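# Park the bicycle upright in the floor rack

## Task

Get the bike into the floor rack with a single wheel seated in the slot, pushed up near the slot's closed end, and with the kickstand fully retracted. The task counts only if, at the end, the bike is motionless and touches nothing except the rack: no wall, furniture or loose item. The rack is loose on the floor and can shift. The task fails if the bike topples or finishes leaning.

## Robot and tools

ROBOT. One mobile robot, TidyBot++: a base 0.54 m long, 0.50 m wide and 0.38 m tall on four driven casters, carrying a single seven-joint arm that ends in a two-finger gripper. The shoulder is 0.12 m ahead of the base centre and 0.68 m above the floor. Upper arm 0.42 m, forearm 0.31 m, hand 0.31 m from the wrist to the hand point. At the start the arm is folded with the hand aimed down. Two cameras: base_camera (fixed on the base, 644x364) and wrist_camera (fisheye on the hand, 644x476, looking along the hand).

FRAMES. Base frame: origin on the floor below the base centre, x ahead, y to the left, z up, metres. The odometry frame is where the base frame was when the scene began. hand_pose is the point halfway between the finger pads; its z axis runs out along the fingers and the fingers open and close along its y axis.

move. Performs one action and returns state plus images. The action uses any of these keys:
- base: an object with any of translate_m (forward +, -2 to 2 m), strafe_m (left +, -2 to 2 m), rotate_rad (counter-clockwise seen from above +, -6.3 to 6.3 rad). These are offsets, measured from where the base is when the command starts (along its axes then), not positions.
- joints: absolute angles in radians, keyed by name: joint_1_rad (any angle; positive turns the arm clockwise from above, opposite to the base heading), joint_2_rad (-2.249 to 2.249, shoulder, 0 is upper arm vertical, + leans forward), joint_3_rad (any angle), joint_4_rad (-2.579 to 2.579, elbow, 0 is straight), joint_5_rad (any angle), joint_6_rad (-2.099 to 2.099, wrist), joint_7_rad (any angle, rotates the hand about its axis). gripper_pos is 0 (open, about 85 mm gap) to 1 (closed); gap is roughly 85 x (1 - gripper_pos) mm. Unlimited joints take the short way round, so to turn far send steps under half a turn.
- target: one list of seven numbers, an absolute hand pose in the base frame: x, y, z in metres then quaternion qw, qx, qy, qz, the same form as hand_pose. With target, joints may only contain gripper_pos.
- speeds: caps for this action only: translate_m or strafe_m 0.05 to 0.5 m/s (give only one of them when both motions are combined), rotate_rad 0.1 to 1.57 rad/s.
- cameras: list of base_camera, wrist_camera or all; [] for none, omitted for all.
- blocking: true or omitted waits until everything rests; false returns after about 0.5 s while motion continues.
Unknown keys make the call invalid; out-of-range values get it refused. Base moves end after 14 s; no action exceeds 15 s.

wait(seconds 0 to 10, cameras): lets time pass without new commands and returns state. stop(cameras): brakes all running motions. zoom_image(camera, region [x0, y0, x1, y1] pixels, top-left origin, at most 504 x 504): enlarges part of that camera's latest image. read_manual gives only licence texts. finished_scene(scene: the current scene number) ends the scene irreversibly; the bike must stay parked without the robot.

RESULT LINES. move: done, or the worst status. base_status, joint_status, hand_status: done, moving, off_target (stopped short, may still push), contact_stop or time_out (unrequested stops; the holding motion drops its target and any remaining calls of that reply are skipped), not_followed (targets withheld by the self-collision check; see joint command not followed, pose unreachable, cause:). hand_status done means within 10 mm and 2 degrees; most target moves land within about 3 cm. hand_target is where the joint targets would put the hand. base_odometry counts wheel turns, so slip looks like travel; heading in rad. base_tilt in degrees, forward and right positive. motor_effort in percent of maximum with peak in brackets. on_its_own lists uncommanded behaviour. Motor temperatures per arm joint; MOTOR HOT from 60 °C, OVER-TEMPERATURE FAULT at 75 °C (arm sags for 30 s or more; resend the target afterwards). ARM HIT means a hard hit on the base or the arm itself. torque_fault freezes the arm for 10 s. pictures names the image order.

CORRECTIONS. To fix a hand position, add (wanted minus hand_pose) to the last target. For joints, send last command plus (wanted minus reading). To keep the hand still, resend hand_target, not hand_pose. A held load makes the arm sag; do not command a joint to its current reading while carrying something.

CAUTIONS. The arm does not avoid obstacles and keeps pushing when blocked; nothing prevents it striking the base. Poses low and close in front of the base, pointing forward, often go wrong. A blocked base pushes hard until timeout, and may still say done. The robot can tip if the arm snags something above about 0.6 m while the base moves, or if it reaches far out or swings sideways when extended; backing away or retracting the arm rights it. The rack is loose, so avoid shoving it; do not drop the bike, release it while it moves, slam it, grip a resting part very hard, or twist and yank with the gripper. Brief outside tugs on held parts can occur. Leave the bike upright, still, kickstand up, touching only the rack.

Each tool is called after ">>>" in YAML: its name, and indented under it one key for each argument.

## Session

>>> move:

Scene clock: 0.00 s.
Motor temperatures (°C): [42 35 36 36 42 43 47]
base_odometry: x=+0.000 y=+0.000 heading=+0.000
base_tilt: forward=-0.1 right=+0.0
base_status: not commanded
joint_positions: joint_1_rad=+0.009 joint_2_rad=-0.339 joint_3_rad=+3.110 joint_4_rad=-2.512 joint_5_rad=-0.030 joint_6_rad=-0.906 joint_7_rad=+1.562 gripper_pos=+0.000
joint_status: not commanded
motor_effort: joint_1_rad=-1 joint_2_rad=+0 joint_3_rad=+2 joint_4_rad=+12 joint_5_rad=+0 joint_6_rad=+1 joint_7_rad=+0
hand_pose: x=+0.2573 y=+0.0107 z=+0.5898 quat_wxyz=(-0.007, +0.999, -0.003, +0.032) (m; base frame)
hand_target: x=+0.2572 y=+0.0107 z=+0.5897 quat_wxyz=(-0.007, +0.999, -0.003, +0.031) (m; base frame)
hand_status: not commanded
pictures: base_camera, wrist_camera

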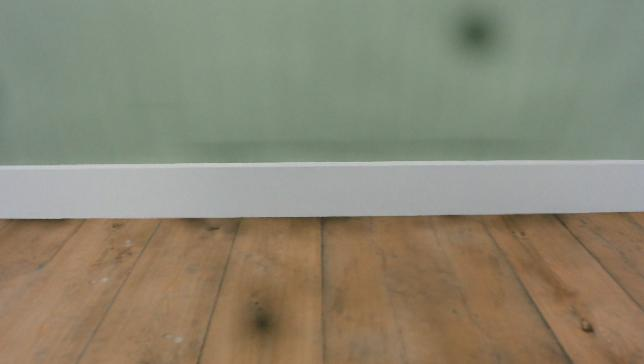

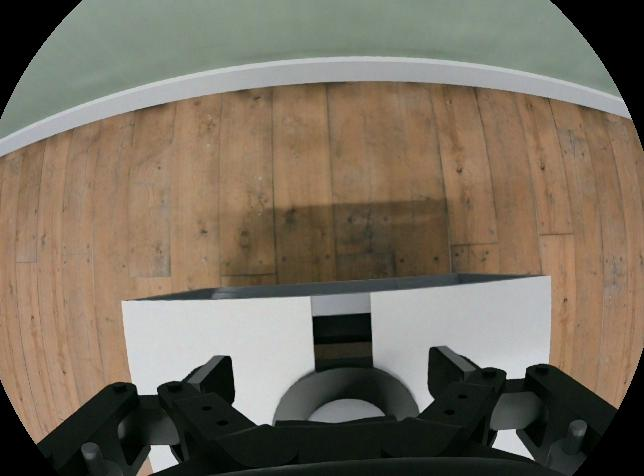

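>>> move:
  base: {"rotate_rad": 1.2}

>>> move:
  base: {"rotate_rad": 1.2}

>>> move:
  base: {"rotate_rad": 1.2}

>>> move:
  base: {"rotate_rad": 1.2}

Scene clock: 5.00 s.
Motor temperatures (°C): [42 35 36 36 42 43 47]
move: done
base_odometry: x=+0.000 y=+0.000 heading=+1.200
base_tilt: forward=+0.0 right=+0.0
base_status: done
joint_positions: joint_1_rad=+0.009 joint_2_rad=-0.339 joint_3_rad=+3.110 joint_4_rad=-2.512 joint_5_rad=-0.030 joint_6_rad=-0.906 joint_7_rad=+1.562 gripper_pos=+0.000
joint_status: not commanded
motor_effort: joint_1_rad=-1(2) joint_2_rad=+0(1) joint_3_rad=+1(3) joint_4_rad=+12(13) joint_5_rad=+0(1) joint_6_rad=+1(2) joint_7_rad=+0(0)
hand_pose: x=+0.2573 y=+0.0107 z=+0.5898 quat_wxyz=(-0.007, +0.999, -0.003, +0.032) (m; base frame)
hand_target: x=+0.2572 y=+0.0107 z=+0.5897 quat_wxyz=(-0.007, +0.999, -0.003, +0.031) (m; base frame)
hand_status: not commanded
pictures: base_camera, wrist_camera

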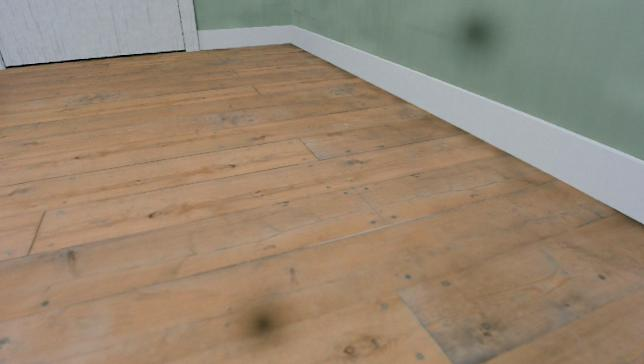

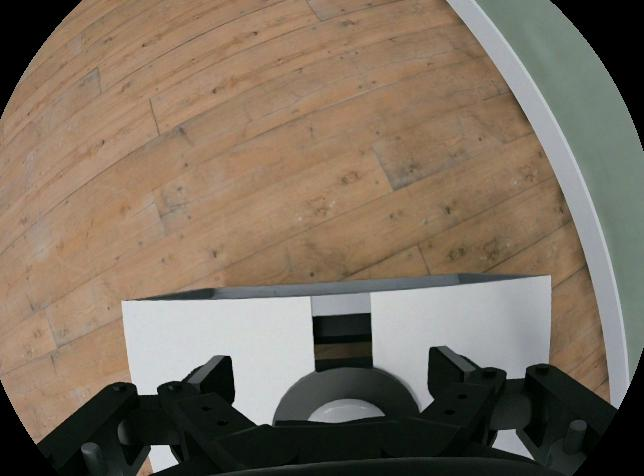

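Scene clock: 7.03 s.
Motor temperatures (°C): [42 35 36 36 42 43 47]
move: done
base_odometry: x=+0.000 y=+0.000 heading=+2.399
base_tilt: forward=-0.1 right=+0.0
base_status: done
joint_positions: joint_1_rad=+0.009 joint_2_rad=-0.339 joint_3_rad=+3.110 joint_4_rad=-2.512 joint_5_rad=-0.030 joint_6_rad=-0.906 joint_7_rad=+1.562 gripper_pos=+0.000
joint_status: not commanded
motor_effort: joint_1_rad=-1(1) joint_2_rad=-1(1) joint_3_rad=+2(3) joint_4_rad=+12(14) joint_5_rad=+0(1) joint_6_rad=+1(2) joint_7_rad=+0(0)
hand_pose: x=+0.2573 y=+0.0107 z=+0.5898 quat_wxyz=(-0.007, +0.999, -0.003, +0.032) (m; base frame)
hand_target: x=+0.2572 y=+0.0107 z=+0.5897 quat_wxyz=(-0.007, +0.999, -0.003, +0.031) (m; base frame)
hand_status: not commanded
pictures: base_camera, wrist_camera

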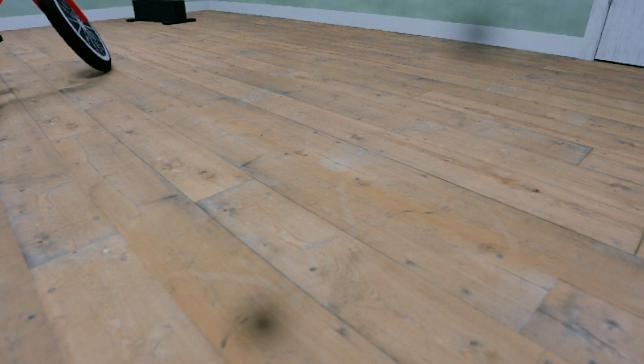

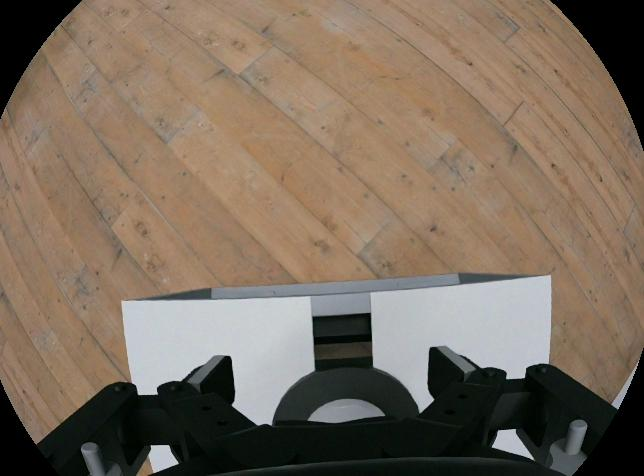

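Scene clock: 9.07 s.
Motor temperatures (°C): [42 35 36 36 42 43 47]
move: done
base_odometry: x=+0.000 y=+0.000 heading=-2.684
base_tilt: forward=-0.1 right=+0.1
base_status: done
joint_positions: joint_1_rad=+0.009 joint_2_rad=-0.339 joint_3_rad=+3.110 joint_4_rad=-2.512 joint_5_rad=-0.030 joint_6_rad=-0.906 joint_7_rad=+1.562 gripper_pos=+0.000
joint_status: not commanded
motor_effort: joint_1_rad=-1(1) joint_2_rad=-1(1) joint_3_rad=+2(3) joint_4_rad=+13(13) joint_5_rad=+0(1) joint_6_rad=+1(2) joint_7_rad=+0(0)
hand_pose: x=+0.2573 y=+0.0107 z=+0.5898 quat_wxyz=(-0.007, +0.999, -0.003, +0.032) (m; base frame)
hand_target: x=+0.2572 y=+0.0107 z=+0.5897 quat_wxyz=(-0.007, +0.999, -0.003, +0.031) (m; base frame)
hand_status: not commanded
pictures: base_camera, wrist_camera

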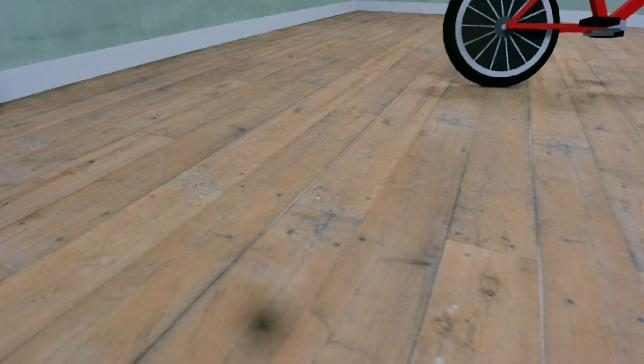

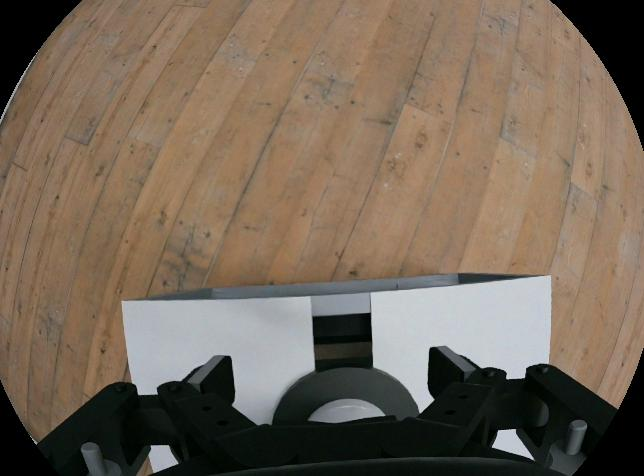

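Scene clock: 11.10 s.
Motor temperatures (°C): [42 35 36 36 42 43 47]
move: done
base_odometry: x=+0.000 y=+0.000 heading=-1.485
base_tilt: forward=-0.1 right=+0.0
base_status: done
joint_positions: joint_1_rad=+0.009 joint_2_rad=-0.339 joint_3_rad=+3.110 joint_4_rad=-2.512 joint_5_rad=-0.030 joint_6_rad=-0.906 joint_7_rad=+1.562 gripper_pos=+0.000
joint_status: not commanded
motor_effort: joint_1_rad=+0(1) joint_2_rad=+0(1) joint_3_rad=+2(3) joint_4_rad=+12(13) joint_5_rad=+0(1) joint_6_rad=+1(2) joint_7_rad=+0(0)
hand_pose: x=+0.2573 y=+0.0107 z=+0.5898 quat_wxyz=(-0.007, +0.999, -0.003, +0.032) (m; base frame)
hand_target: x=+0.2572 y=+0.0107 z=+0.5897 quat_wxyz=(-0.007, +0.999, -0.003, +0.031) (m; base frame)
hand_status: not commanded
pictures: base_camera, wrist_camera

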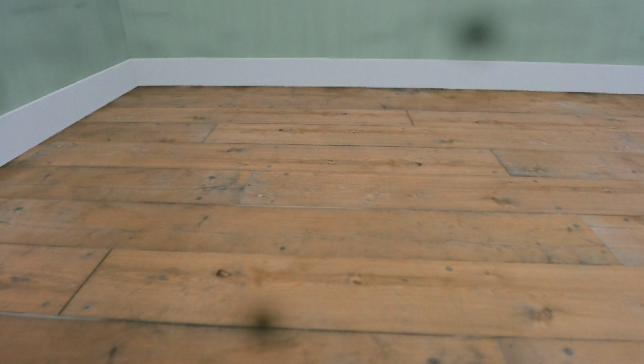

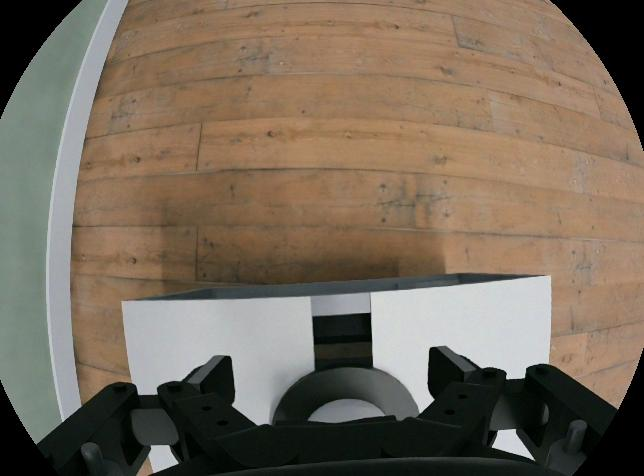

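>>> move:
  base: {"rotate_rad": -1.65}
  joints: {"joint_6_rad": 0.3}

>>> zoom_image:
  camera: "wrist_camera"
  region: [80, 60, 580, 400]

Scene clock: 19.97 s.
Motor temperatures (°C): [42 35 36 36 42 43 47]
move: done
base_odometry: x=+0.000 y=+0.000 heading=-3.135
base_tilt: forward=+0.0 right=+0.0
base_status: done
joint_positions: joint_1_rad=+0.009 joint_2_rad=-0.339 joint_3_rad=+3.110 joint_4_rad=-2.511 joint_5_rad=-0.030 joint_6_rad=+0.217 joint_7_rad=+1.562 gripper_pos=+0.000
joint_status: all done
motor_effort: joint_1_rad=-1(2) joint_2_rad=-5(6) joint_3_rad=+2(3) joint_4_rad=+17(18) joint_5_rad=+0(1) joint_6_rad=+8(9) joint_7_rad=+0(0)
hand_pose: x=+0.5264 y=+0.0091 z=+0.7840 quat_wxyz=(-0.010, +0.829, -0.006, +0.559) (m; base frame)
hand_target: x=+0.5347 y=+0.0086 z=+0.8077 quat_wxyz=(-0.009, +0.806, -0.006, +0.592) (m; base frame)
hand_status: not commanded
pictures: base_camera, wrist_camera

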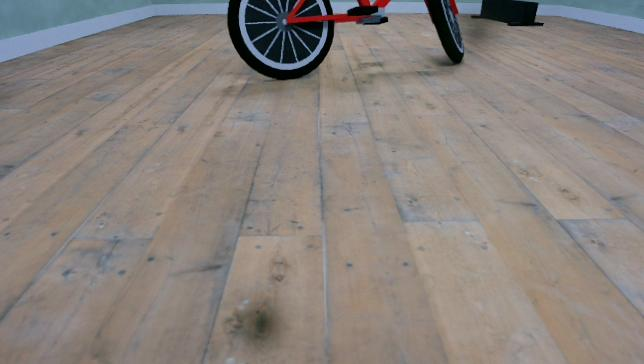

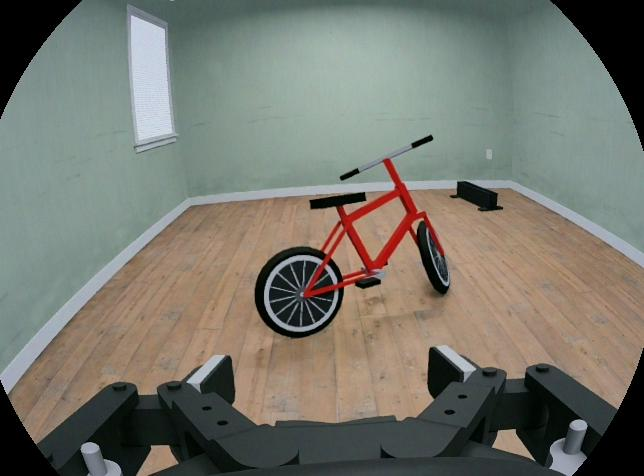

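Scaled by 1.008.

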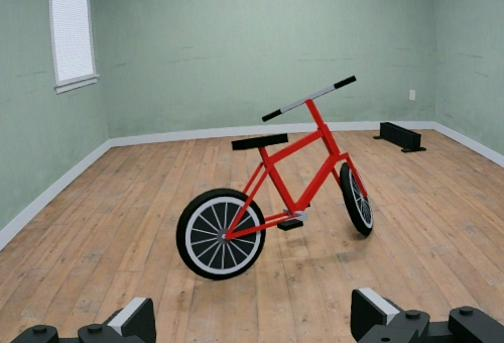

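>>> move:
  base: {"translate_m": 2.0, "strafe_m": -1.8}

>>> zoom_image:
  camera: "wrist_camera"
  region: [200, 120, 440, 300]

>>> move:
  base: {"rotate_rad": 1.6}

Scene clock: 39.80 s.
Motor temperatures (°C): [41 35 36 36 42 43 47]
move: done
base_odometry: x=-2.013 y=+1.786 heading=-3.135
base_tilt: forward=-0.1 right=+0.0
base_status: done
joint_positions: joint_1_rad=+0.009 joint_2_rad=-0.340 joint_3_rad=+3.110 joint_4_rad=-2.511 joint_5_rad=-0.030 joint_6_rad=+0.220 joint_7_rad=+1.562 gripper_pos=+0.000
joint_status: not commanded
motor_effort: joint_1_rad=-1(2) joint_2_rad=-5(8) joint_3_rad=+2(4) joint_4_rad=+17(18) joint_5_rad=+0(1) joint_6_rad=+8(10) joint_7_rad=+0(0)
hand_pose: x=+0.5266 y=+0.0091 z=+0.7851 quat_wxyz=(-0.010, +0.828, -0.006, +0.560) (m; base frame)
hand_target: x=+0.5347 y=+0.0086 z=+0.8077 quat_wxyz=(-0.009, +0.806, -0.006, +0.592) (m; base frame)
hand_status: not commanded
pictures: base_camera, wrist_camera

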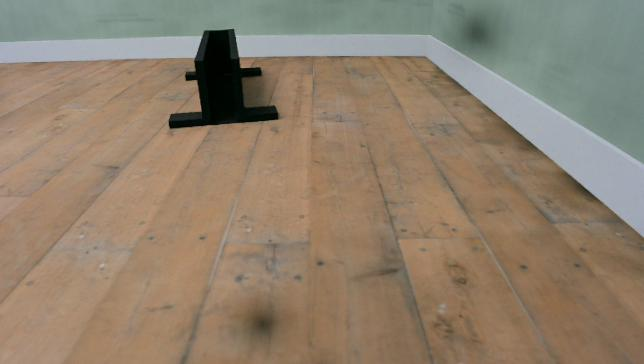

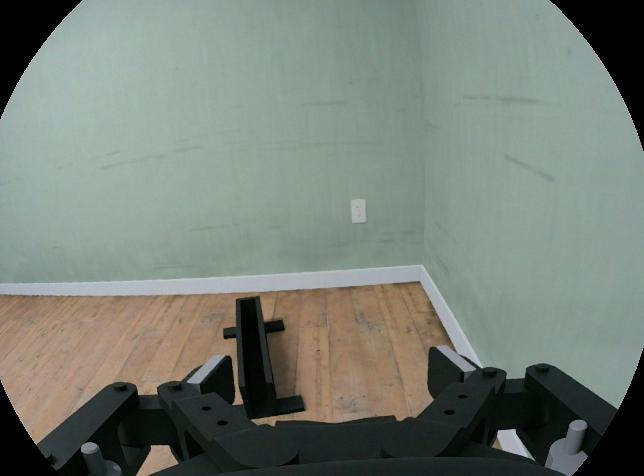

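Scaled by 2.100.

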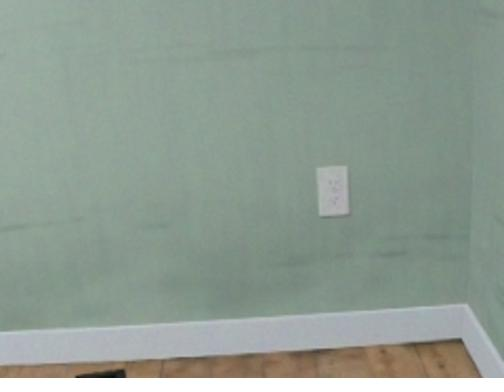

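Scene clock: 42.17 s.
Motor temperatures (°C): [41 35 36 36 42 43 47]
move: done
base_odometry: x=-2.013 y=+1.786 heading=-1.535
base_tilt: forward=+0.0 right=+0.1
base_status: done
joint_positions: joint_1_rad=+0.008 joint_2_rad=-0.340 joint_3_rad=+3.110 joint_4_rad=-2.511 joint_5_rad=-0.030 joint_6_rad=+0.220 joint_7_rad=+1.562 gripper_pos=+0.000
joint_status: not commanded
motor_effort: joint_1_rad=-1(2) joint_2_rad=-5(6) joint_3_rad=+2(4) joint_4_rad=+16(18) joint_5_rad=+0(1) joint_6_rad=+9(9) joint_7_rad=+0(0)
hand_pose: x=+0.5266 y=+0.0091 z=+0.7851 quat_wxyz=(-0.010, +0.828, -0.006, +0.561) (m; base frame)
hand_target: x=+0.5347 y=+0.0086 z=+0.8077 quat_wxyz=(-0.009, +0.806, -0.006, +0.592) (m; base frame)
hand_status: not commanded
pictures: base_camera, wrist_camera

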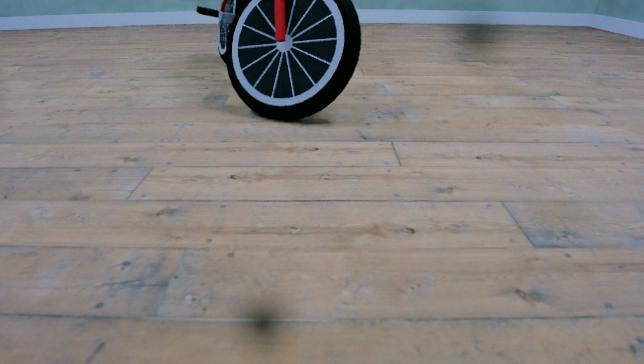

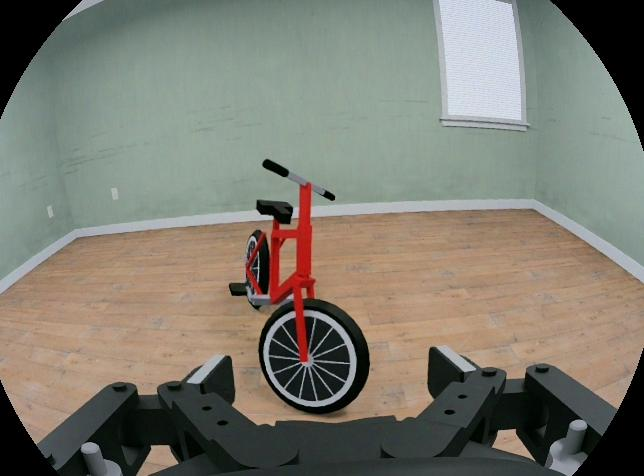

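>>> zoom_image:
  camera: "wrist_camera"
  region: [200, 140, 400, 430]

>>> move:
  base: {"rotate_rad": -1.4}

>>> zoom_image:
  camera: "base_camera"
  region: [200, 0, 500, 180]

>>> zoom_image:
  camera: "wrist_camera"
  region: [180, 270, 380, 440]

Scaled by 1.738.

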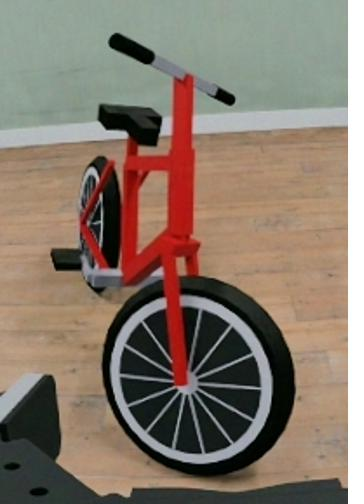

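Scene clock: 51.13 s.
Motor temperatures (°C): [41 35 36 36 42 43 47]
move: done
base_odometry: x=-2.013 y=+1.786 heading=-2.935
base_tilt: forward=-0.1 right=+0.0
base_status: done
joint_positions: joint_1_rad=+0.008 joint_2_rad=-0.340 joint_3_rad=+3.110 joint_4_rad=-2.511 joint_5_rad=-0.030 joint_6_rad=+0.220 joint_7_rad=+1.562 gripper_pos=+0.000
joint_status: not commanded
motor_effort: joint_1_rad=-1(2) joint_2_rad=-5(6) joint_3_rad=+1(3) joint_4_rad=+17(18) joint_5_rad=+0(1) joint_6_rad=+9(9) joint_7_rad=+0(0)
hand_pose: x=+0.5266 y=+0.0092 z=+0.7851 quat_wxyz=(-0.010, +0.828, -0.006, +0.561) (m; base frame)
hand_target: x=+0.5347 y=+0.0086 z=+0.8077 quat_wxyz=(-0.009, +0.806, -0.006, +0.592) (m; base frame)
hand_status: not commanded
pictures: base_camera, wrist_camera

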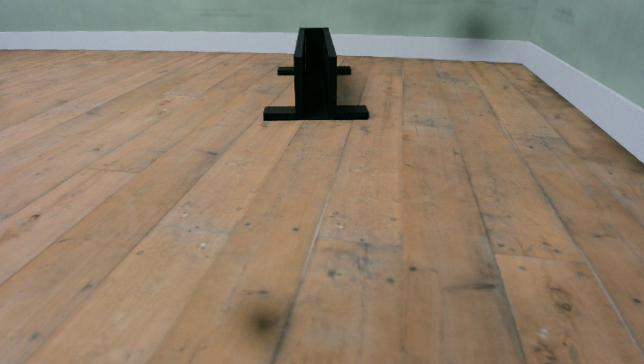

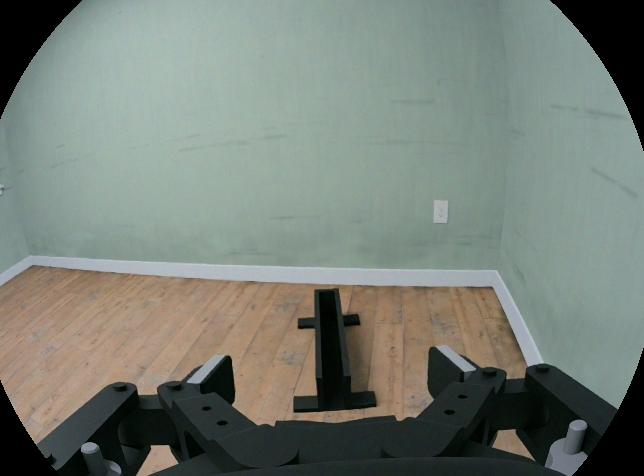

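Scaled by 1.680.

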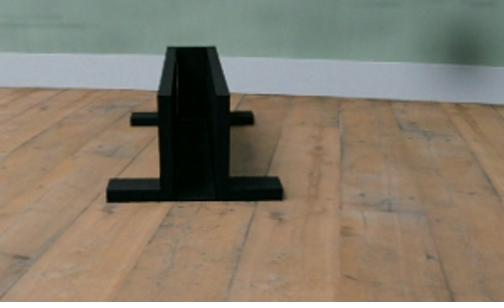

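Scaled by 2.520.

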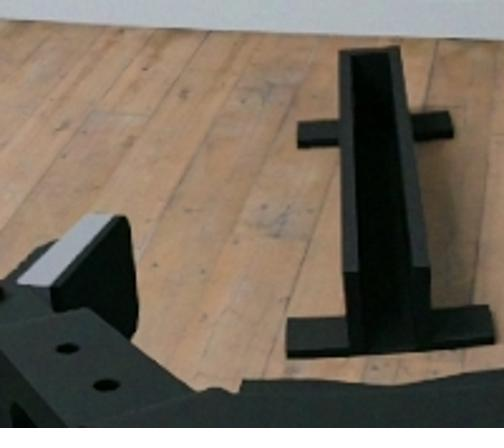

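>>> move:
  base: {"translate_m": 1.115, "strafe_m": 0.982, "rotate_rad": 2.85}

>>> zoom_image:
  camera: "wrist_camera"
  region: [180, 100, 500, 400]

>>> zoom_image:
  camera: "base_camera"
  region: [200, 0, 600, 250]

Scene clock: 192.40 s.
Motor temperatures (°C): [40 35 35 36 42 43 47]
move: done
base_odometry: x=-2.902 y=+0.596 heading=-0.085
base_tilt: forward=-0.1 right=+0.0
base_status: done
joint_positions: joint_1_rad=+0.009 joint_2_rad=-0.341 joint_3_rad=+3.110 joint_4_rad=-2.511 joint_5_rad=-0.030 joint_6_rad=+0.221 joint_7_rad=+1.562 gripper_pos=+0.000
joint_status: not commanded
motor_effort: joint_1_rad=-1(2) joint_2_rad=-5(7) joint_3_rad=+2(4) joint_4_rad=+17(19) joint_5_rad=+0(1) joint_6_rad=+9(10) joint_7_rad=+0(0)
hand_pose: x=+0.5267 y=+0.0087 z=+0.7855 quat_wxyz=(-0.009, +0.828, -0.006, +0.561) (m; base frame)
hand_target: x=+0.5347 y=+0.0086 z=+0.8077 quat_wxyz=(-0.009, +0.806, -0.006, +0.592) (m; base frame)
hand_status: not commanded
pictures: base_camera, wrist_camera

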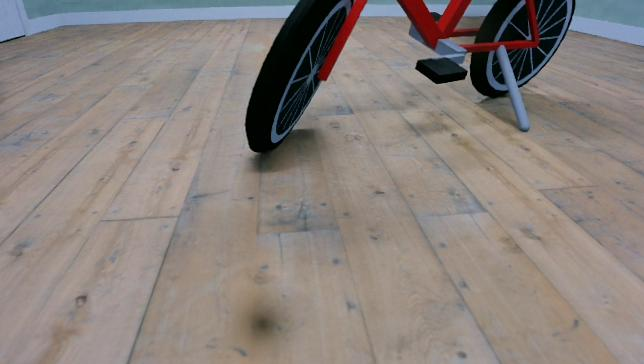

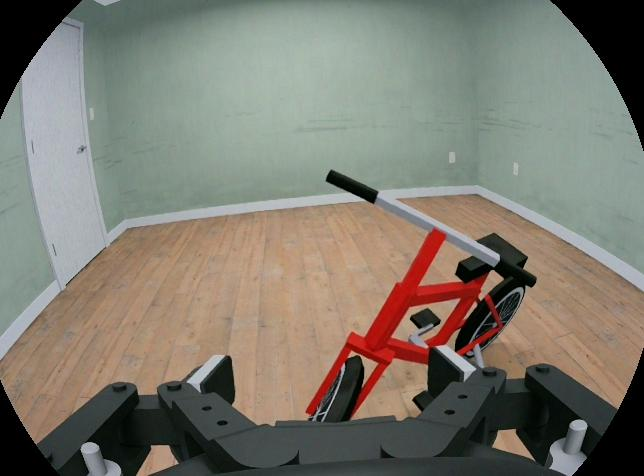

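Scaled by 1.575.

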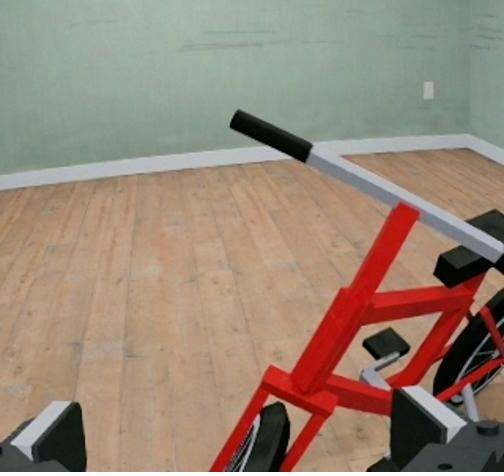

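Scaled by 1.260.

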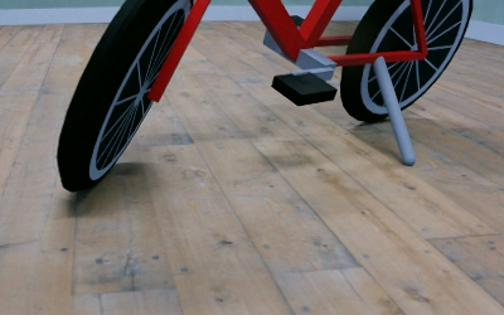

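>>> move:
  target: [0.58, -0.08, 0.87, -0.161, 0.817, -0.534, -0.128]

Scene clock: 237.30 s.
Motor temperatures (°C): [40 35 34 36 42 43 47]
move: off_target
base_odometry: x=-2.902 y=+0.596 heading=-0.085
base_tilt: forward=-0.1 right=+0.0
base_status: not commanded
joint_positions: joint_1_rad=+0.374 joint_2_rad=+0.542 joint_3_rad=+3.195 joint_4_rad=-0.661 joint_5_rad=-0.391 joint_6_rad=-2.015 joint_7_rad=+0.730 gripper_pos=+0.000
joint_status: not commanded
motor_effort: joint_1_rad=-1(1) joint_2_rad=-33(33) joint_3_rad=+0(3) joint_4_rad=+13(19) joint_5_rad=-2(3) joint_6_rad=-1(10) joint_7_rad=+0(0)
hand_pose: x=+0.6031 y=-0.0920 z=+0.8617 quat_wxyz=(-0.153, +0.839, -0.517, -0.072) (m; base frame)
hand_target: x=+0.5893 y=-0.0821 z=+0.8689 quat_wxyz=(-0.166, +0.818, -0.538, -0.114) (m; base frame)
hand_status: off_target (0.027 m and 7.2 deg from the pose sent, 0.134 m and 104.7 deg at the start; a joint's target at an end of its range on 88 of 88 steps)
pictures: base_camera, wrist_camera

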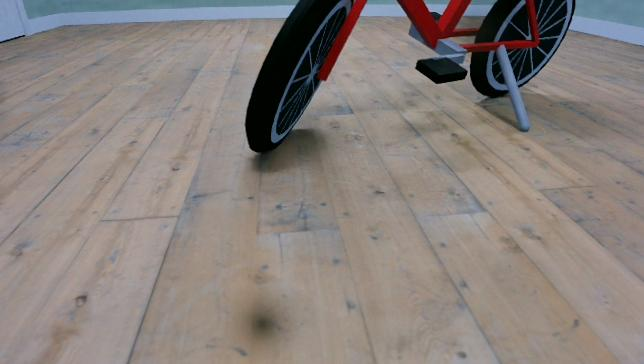

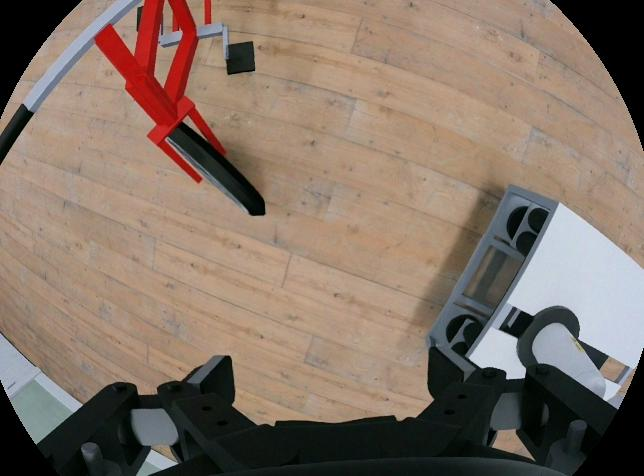

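>>> move:
  target: [0.58, -0.06, 0.86, -0.176, 0.788, 0.579, 0.116]

>>> move:
  base: {"translate_m": 0.31, "strafe_m": -0.2}
  speeds: {"translate_m": 0.25}

Scene clock: 262.47 s.
Motor temperatures (°C): [40 35 34 36 42 43 47]
move: off_target
base_odometry: x=-2.902 y=+0.596 heading=-0.085
base_tilt: forward=+0.0 right=+0.0
base_status: not commanded
joint_positions: joint_1_rad=+0.505 joint_2_rad=+0.542 joint_3_rad=+2.840 joint_4_rad=-0.725 joint_5_rad=-0.347 joint_6_rad=-2.017 joint_7_rad=+2.890 gripper_pos=+0.000
joint_status: not commanded
motor_effort: joint_1_rad=-1(2) joint_2_rad=-32(33) joint_3_rad=-2(2) joint_4_rad=+13(15) joint_5_rad=-3(4) joint_6_rad=+0(1) joint_7_rad=+0(0)
hand_pose: x=+0.5835 y=-0.0446 z=+0.8682 quat_wxyz=(-0.205, +0.796, +0.555, +0.127) (m; base frame)
hand_target: x=+0.5800 y=-0.0600 z=+0.8600 quat_wxyz=(-0.176, +0.788, +0.579, +0.116) (m; base frame)
hand_status: off_target (0.018 m and 4.6 deg from the pose sent, 0.039 m and 135.3 deg at the start)
pictures: base_camera, wrist_camera

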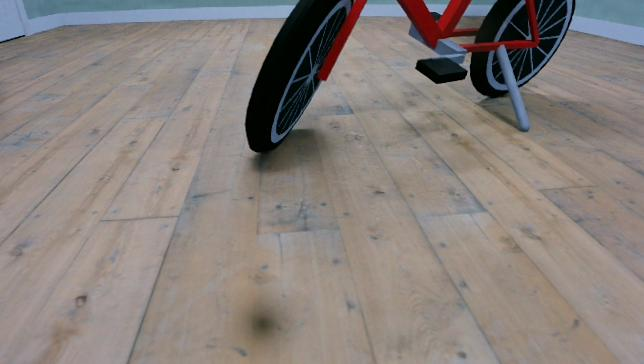

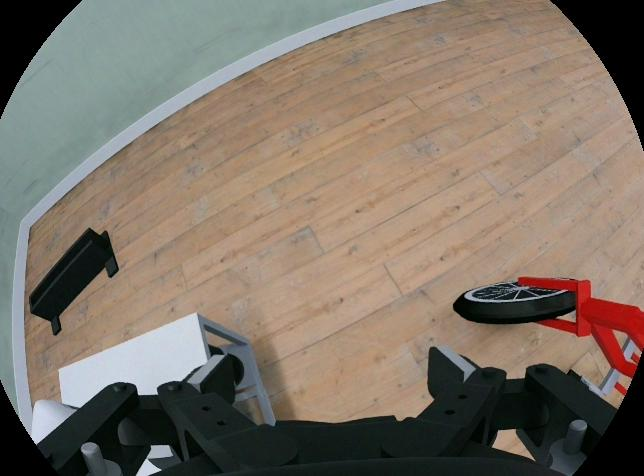

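Scene clock: 264.73 s.
Motor temperatures (°C): [40 35 34 36 42 43 47]
move: done
base_odometry: x=-2.610 y=+0.370 heading=-0.085
base_tilt: forward=+0.0 right=+0.1
base_status: done
joint_positions: joint_1_rad=+0.509 joint_2_rad=+0.537 joint_3_rad=+2.839 joint_4_rad=-0.726 joint_5_rad=-0.344 joint_6_rad=-2.017 joint_7_rad=+2.892 gripper_pos=+0.000
joint_status: not commanded
motor_effort: joint_1_rad=-1(2) joint_2_rad=-31(35) joint_3_rad=-1(3) joint_4_rad=+13(14) joint_5_rad=-4(4) joint_6_rad=+0(2) joint_7_rad=+0(0)
hand_pose: x=+0.5822 y=-0.0457 z=+0.8698 quat_wxyz=(-0.203, +0.797, +0.555, +0.127) (m; base frame)
hand_target: x=+0.5800 y=-0.0600 z=+0.8600 quat_wxyz=(-0.176, +0.788, +0.579, +0.116) (m; base frame)
hand_status: not commanded
pictures: base_camera, wrist_camera

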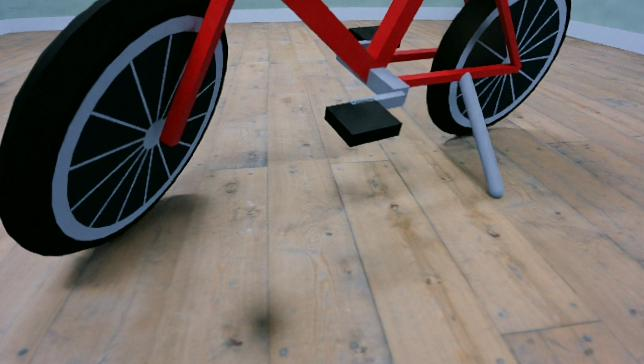

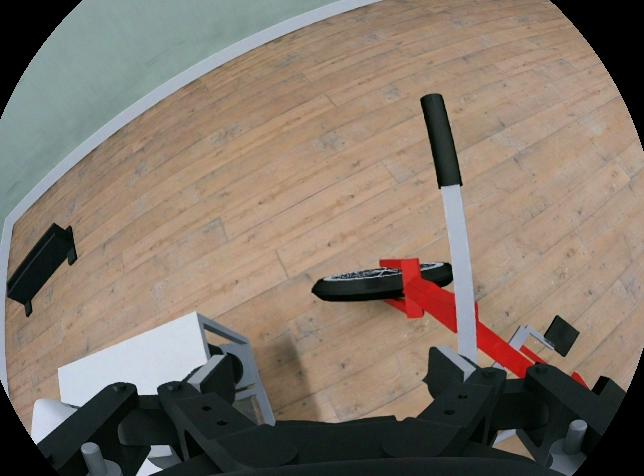

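>>> move:
  target: [0.655, -0.06, 0.785, -0.176, 0.788, 0.579, 0.116]

Scene clock: 271.87 s.
Motor temperatures (°C): [40 35 34 36 42 43 47]
move: off_target
base_odometry: x=-2.610 y=+0.370 heading=-0.085
base_tilt: forward=+0.0 right=+0.0
base_status: not commanded
joint_positions: joint_1_rad=+0.456 joint_2_rad=+0.715 joint_3_rad=+2.827 joint_4_rad=-0.707 joint_5_rad=-0.282 joint_6_rad=-1.945 joint_7_rad=+2.892 gripper_pos=+0.000
joint_status: not commanded
motor_effort: joint_1_rad=-1(2) joint_2_rad=-37(41) joint_3_rad=-3(4) joint_4_rad=+13(15) joint_5_rad=-4(4) joint_6_rad=+0(3) joint_7_rad=+0(0)
hand_pose: x=+0.6314 y=-0.0475 z=+0.7843 quat_wxyz=(-0.235, +0.797, +0.548, +0.095) (m; base frame)
hand_target: x=+0.6550 y=-0.0600 z=+0.7850 quat_wxyz=(-0.176, +0.788, +0.579, +0.116) (m; base frame)
hand_status: off_target (0.027 m and 8.0 deg from the pose sent, 0.113 m and 4.5 deg at the start)
pictures: base_camera, wrist_camera

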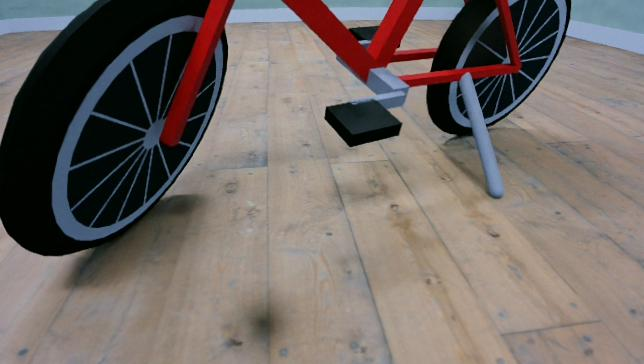

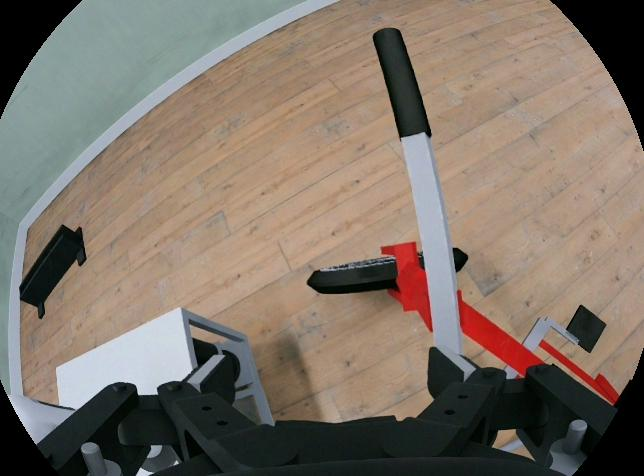

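>>> move:
  target: [0.677, -0.060, 0.79, -0.1125, 0.7587, 0.6271, 0.1395]

Scene clock: 291.67 s.
Motor temperatures (°C): [40 36 34 36 42 43 47]
move: off_target
base_odometry: x=-2.610 y=+0.370 heading=-0.085
base_tilt: forward=-0.1 right=+0.1
base_status: not commanded
joint_positions: joint_1_rad=+0.428 joint_2_rad=+0.692 joint_3_rad=+2.826 joint_4_rad=-0.707 joint_5_rad=-0.232 joint_6_rad=-1.840 joint_7_rad=+3.012 gripper_pos=+0.000
joint_status: not commanded
motor_effort: joint_1_rad=-1(2) joint_2_rad=-37(39) joint_3_rad=-2(4) joint_4_rad=+14(15) joint_5_rad=-3(4) joint_6_rad=+0(2) joint_7_rad=+0(0)
hand_pose: x=+0.6611 y=-0.0474 z=+0.7859 quat_wxyz=(-0.169, +0.772, +0.599, +0.130) (m; base frame)
hand_target: x=+0.6770 y=-0.0600 z=+0.7900 quat_wxyz=(-0.112, +0.758, +0.627, +0.139) (m; base frame)
hand_status: off_target (0.021 m and 7.4 deg from the pose sent, 0.048 m and 18.0 deg at the start)
pictures: base_camera, wrist_camera

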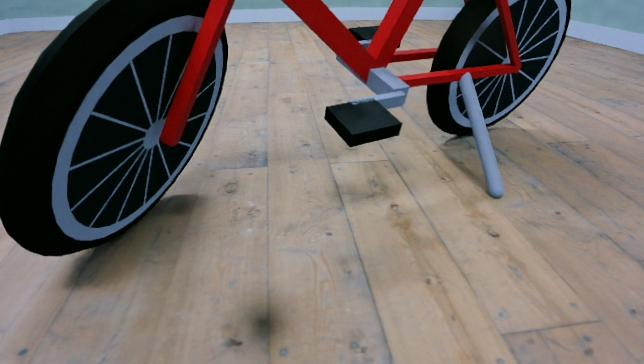

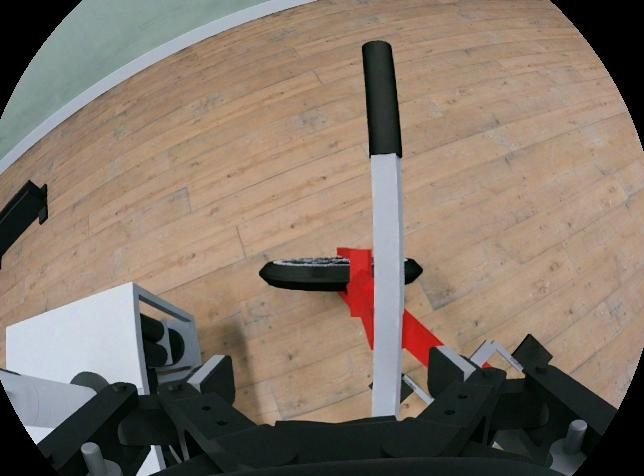

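>>> move:
  target: [0.711, -0.051, 0.75, -0.1125, 0.7587, 0.6271, 0.1395]
  cameras: ["wrist_camera"]

Scene clock: 307.73 s.
Motor temperatures (°C): [40 36 34 36 42 43 47]
move: off_target
base_odometry: x=-2.610 y=+0.370 heading=-0.085
base_tilt: forward=+0.0 right=+0.0
base_status: not commanded
joint_positions: joint_1_rad=+0.384 joint_2_rad=+0.751 joint_3_rad=+2.826 joint_4_rad=-0.701 joint_5_rad=-0.216 joint_6_rad=-1.784 joint_7_rad=+3.012 gripper_pos=+0.000
joint_status: not commanded
motor_effort: joint_1_rad=-1(2) joint_2_rad=-39(41) joint_3_rad=-2(3) joint_4_rad=+13(15) joint_5_rad=-3(4) joint_6_rad=-1(1) joint_7_rad=+0(0)
hand_pose: x=+0.6858 y=-0.0320 z=+0.7535 quat_wxyz=(-0.171, +0.767, +0.606, +0.128) (m; base frame)
hand_target: x=+0.7110 y=-0.0510 z=+0.7500 quat_wxyz=(-0.112, +0.758, +0.627, +0.139) (m; base frame)
hand_status: off_target (0.032 m and 7.3 deg from the pose sent, 0.062 m and 7.4 deg at the start)
pictures: wrist_camera

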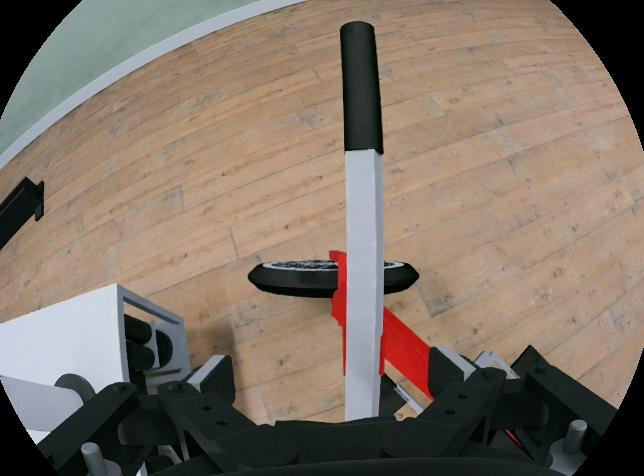

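>>> move:
  target: [0.730, -0.044, 0.705, -0.1125, 0.7587, 0.6271, 0.1395]
  cameras: ["wrist_camera"]

>>> zoom_image:
  camera: "wrist_camera"
  region: [200, 220, 480, 440]

Scene clock: 314.90 s.
Motor temperatures (°C): [40 36 34 36 42 42 47]
move: off_target
base_odometry: x=-2.610 y=+0.370 heading=-0.085
base_tilt: forward=+0.0 right=+0.0
base_status: not commanded
joint_positions: joint_1_rad=+0.378 joint_2_rad=+0.795 joint_3_rad=+2.823 joint_4_rad=-0.723 joint_5_rad=-0.196 joint_6_rad=-1.677 joint_7_rad=+3.012 gripper_pos=+0.000
joint_status: not commanded
motor_effort: joint_1_rad=+0(2) joint_2_rad=-40(42) joint_3_rad=-3(4) joint_4_rad=+14(15) joint_5_rad=-4(4) joint_6_rad=+0(1) joint_7_rad=+0(0)
hand_pose: x=+0.7150 y=-0.0346 z=+0.7193 quat_wxyz=(-0.155, +0.775, +0.596, +0.140) (m; base frame)
hand_target: x=+0.7300 y=-0.0440 z=+0.7050 quat_wxyz=(-0.112, +0.758, +0.627, +0.139) (m; base frame)
hand_status: off_target (0.023 m and 6.3 deg from the pose sent, 0.067 m and 7.3 deg at the start)
pictures: wrist_camera

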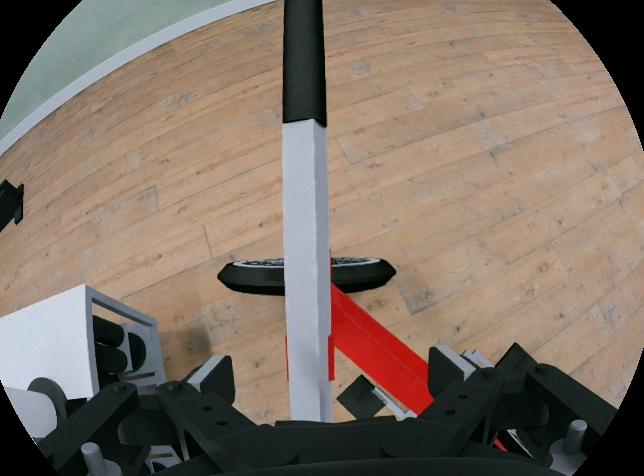

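Scaled by 1.800.

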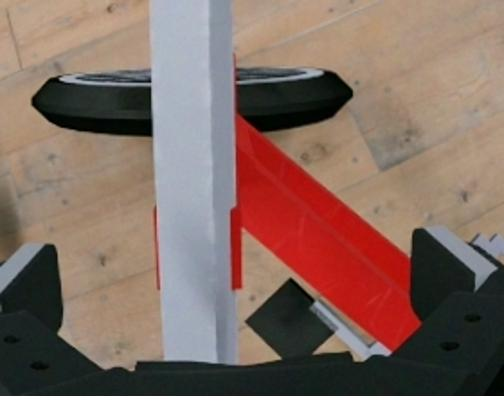

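>>> move:
  target: [0.720, -0.034, 0.683, -0.1125, 0.7587, 0.6271, 0.1395]
  cameras: ["wrist_camera"]

>>> zoom_image:
  camera: "wrist_camera"
  region: [200, 220, 480, 440]

Scene clock: 322.33 s.
Motor temperatures (°C): [40 36 34 36 42 42 47]
move: off_target
base_odometry: x=-2.610 y=+0.370 heading=-0.085
base_tilt: forward=+0.0 right=+0.1
base_status: not commanded
joint_positions: joint_1_rad=+0.378 joint_2_rad=+0.792 joint_3_rad=+2.803 joint_4_rad=-0.862 joint_5_rad=-0.189 joint_6_rad=-1.573 joint_7_rad=+3.012 gripper_pos=+0.000
joint_status: not commanded
motor_effort: joint_1_rad=-1(2) joint_2_rad=-40(41) joint_3_rad=-3(4) joint_4_rad=+14(15) joint_5_rad=-3(4) joint_6_rad=+0(1) joint_7_rad=+0(0)
hand_pose: x=+0.7067 y=-0.0171 z=+0.6814 quat_wxyz=(-0.169, +0.775, +0.594, +0.131) (m; base frame)
hand_target: x=+0.7200 y=-0.0340 z=+0.6830 quat_wxyz=(-0.112, +0.758, +0.627, +0.139) (m; base frame)
hand_status: off_target (0.022 m and 7.8 deg from the pose sent, 0.037 m and 6.3 deg at the start)
pictures: wrist_camera

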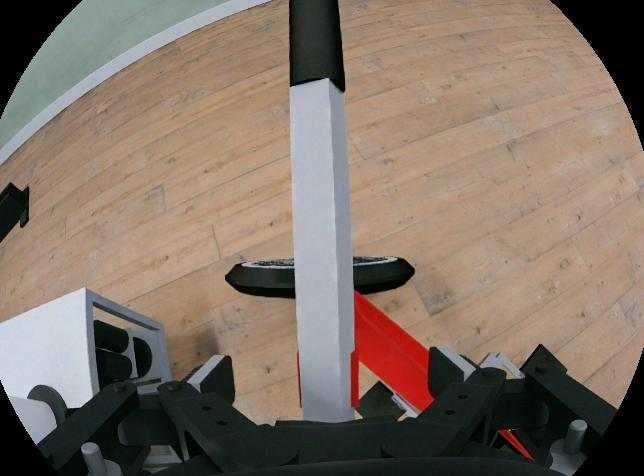

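Scaled by 1.800.

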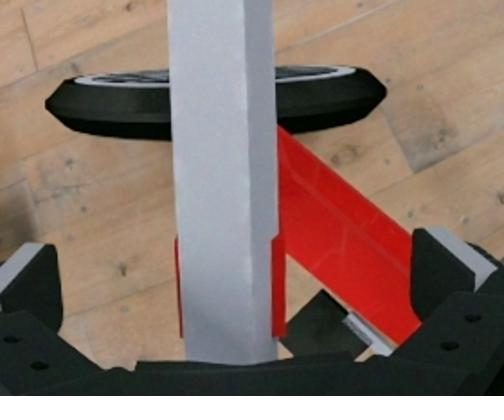

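>>> move:
  joints: {"gripper_pos": 0.6}
  cameras: ["wrist_camera"]

>>> zoom_image:
  camera: "wrist_camera"
  region: [200, 220, 480, 440]

Scene clock: 325.93 s.
Motor temperatures (°C): [40 37 34 36 42 42 47]
move: done
base_odometry: x=-2.610 y=+0.370 heading=-0.085
base_tilt: forward=+0.0 right=+0.0
base_status: not commanded
joint_positions: joint_1_rad=+0.378 joint_2_rad=+0.792 joint_3_rad=+2.803 joint_4_rad=-0.862 joint_5_rad=-0.188 joint_6_rad=-1.570 joint_7_rad=+3.012 gripper_pos=+0.600
joint_status: all done
motor_effort: joint_1_rad=-1(1) joint_2_rad=-40(40) joint_3_rad=-4(4) joint_4_rad=+14(15) joint_5_rad=-3(4) joint_6_rad=-1(1) joint_7_rad=+0(0)
hand_pose: x=+0.7076 y=-0.0173 z=+0.6814 quat_wxyz=(-0.168, +0.776, +0.594, +0.132) (m; base frame)
hand_target: x=+0.7200 y=-0.0340 z=+0.6830 quat_wxyz=(-0.112, +0.758, +0.627, +0.139) (m; base frame)
hand_status: not commanded
pictures: wrist_camera

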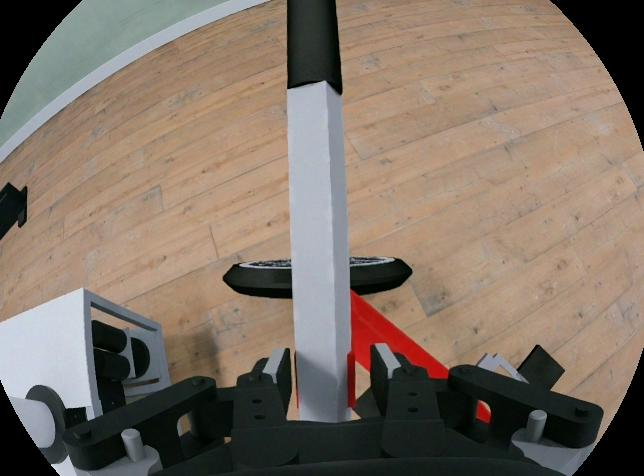

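Scaled by 1.800.

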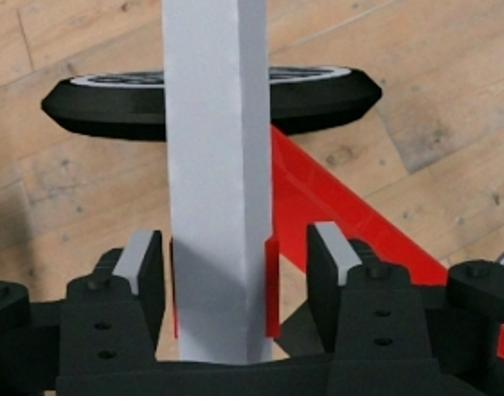

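>>> move:
  joints: {"gripper_pos": 1.0}
  cameras: ["wrist_camera"]

>>> zoom_image:
  camera: "wrist_camera"
  region: [200, 220, 480, 440]

Scene clock: 329.90 s.
Motor temperatures (°C): [40 37 34 36 42 42 47]
move: off_target
base_odometry: x=-2.610 y=+0.370 heading=-0.085
base_tilt: forward=+0.0 right=+0.0
base_status: not commanded
joint_positions: joint_1_rad=+0.379 joint_2_rad=+0.787 joint_3_rad=+2.799 joint_4_rad=-0.866 joint_5_rad=-0.184 joint_6_rad=-1.569 joint_7_rad=+3.012 gripper_pos=+0.767
joint_status: gripper_pos off_target (ended at +0.767, target +1.000)
motor_effort: joint_1_rad=+0(3) joint_2_rad=-40(42) joint_3_rad=-3(5) joint_4_rad=+15(18) joint_5_rad=-4(6) joint_6_rad=+1(6) joint_7_rad=+0(0)
hand_pose: x=+0.7066 y=-0.0175 z=+0.6828 quat_wxyz=(-0.166, +0.775, +0.595, +0.131) (m; base frame)
hand_target: x=+0.7200 y=-0.0340 z=+0.6830 quat_wxyz=(-0.112, +0.758, +0.627, +0.139) (m; base frame)
hand_status: not commanded
pictures: wrist_camera

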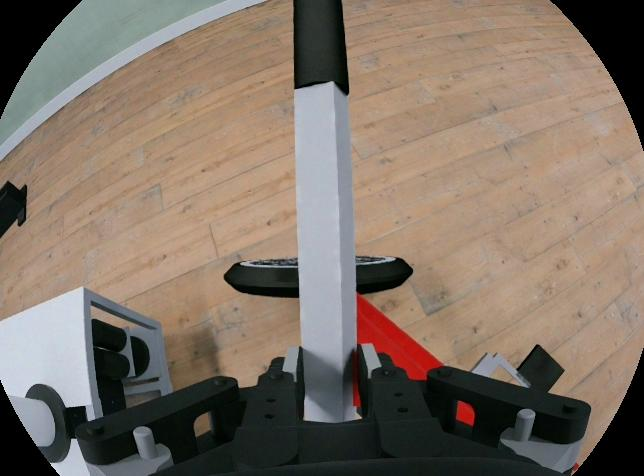

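Scaled by 1.800.

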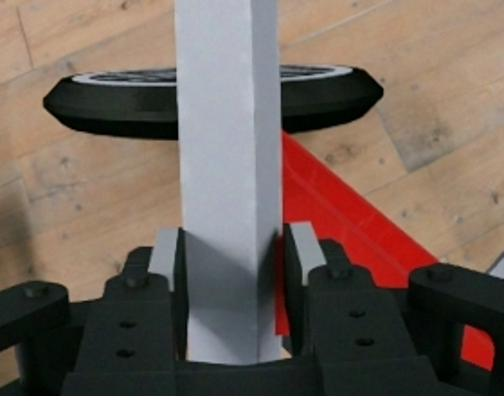

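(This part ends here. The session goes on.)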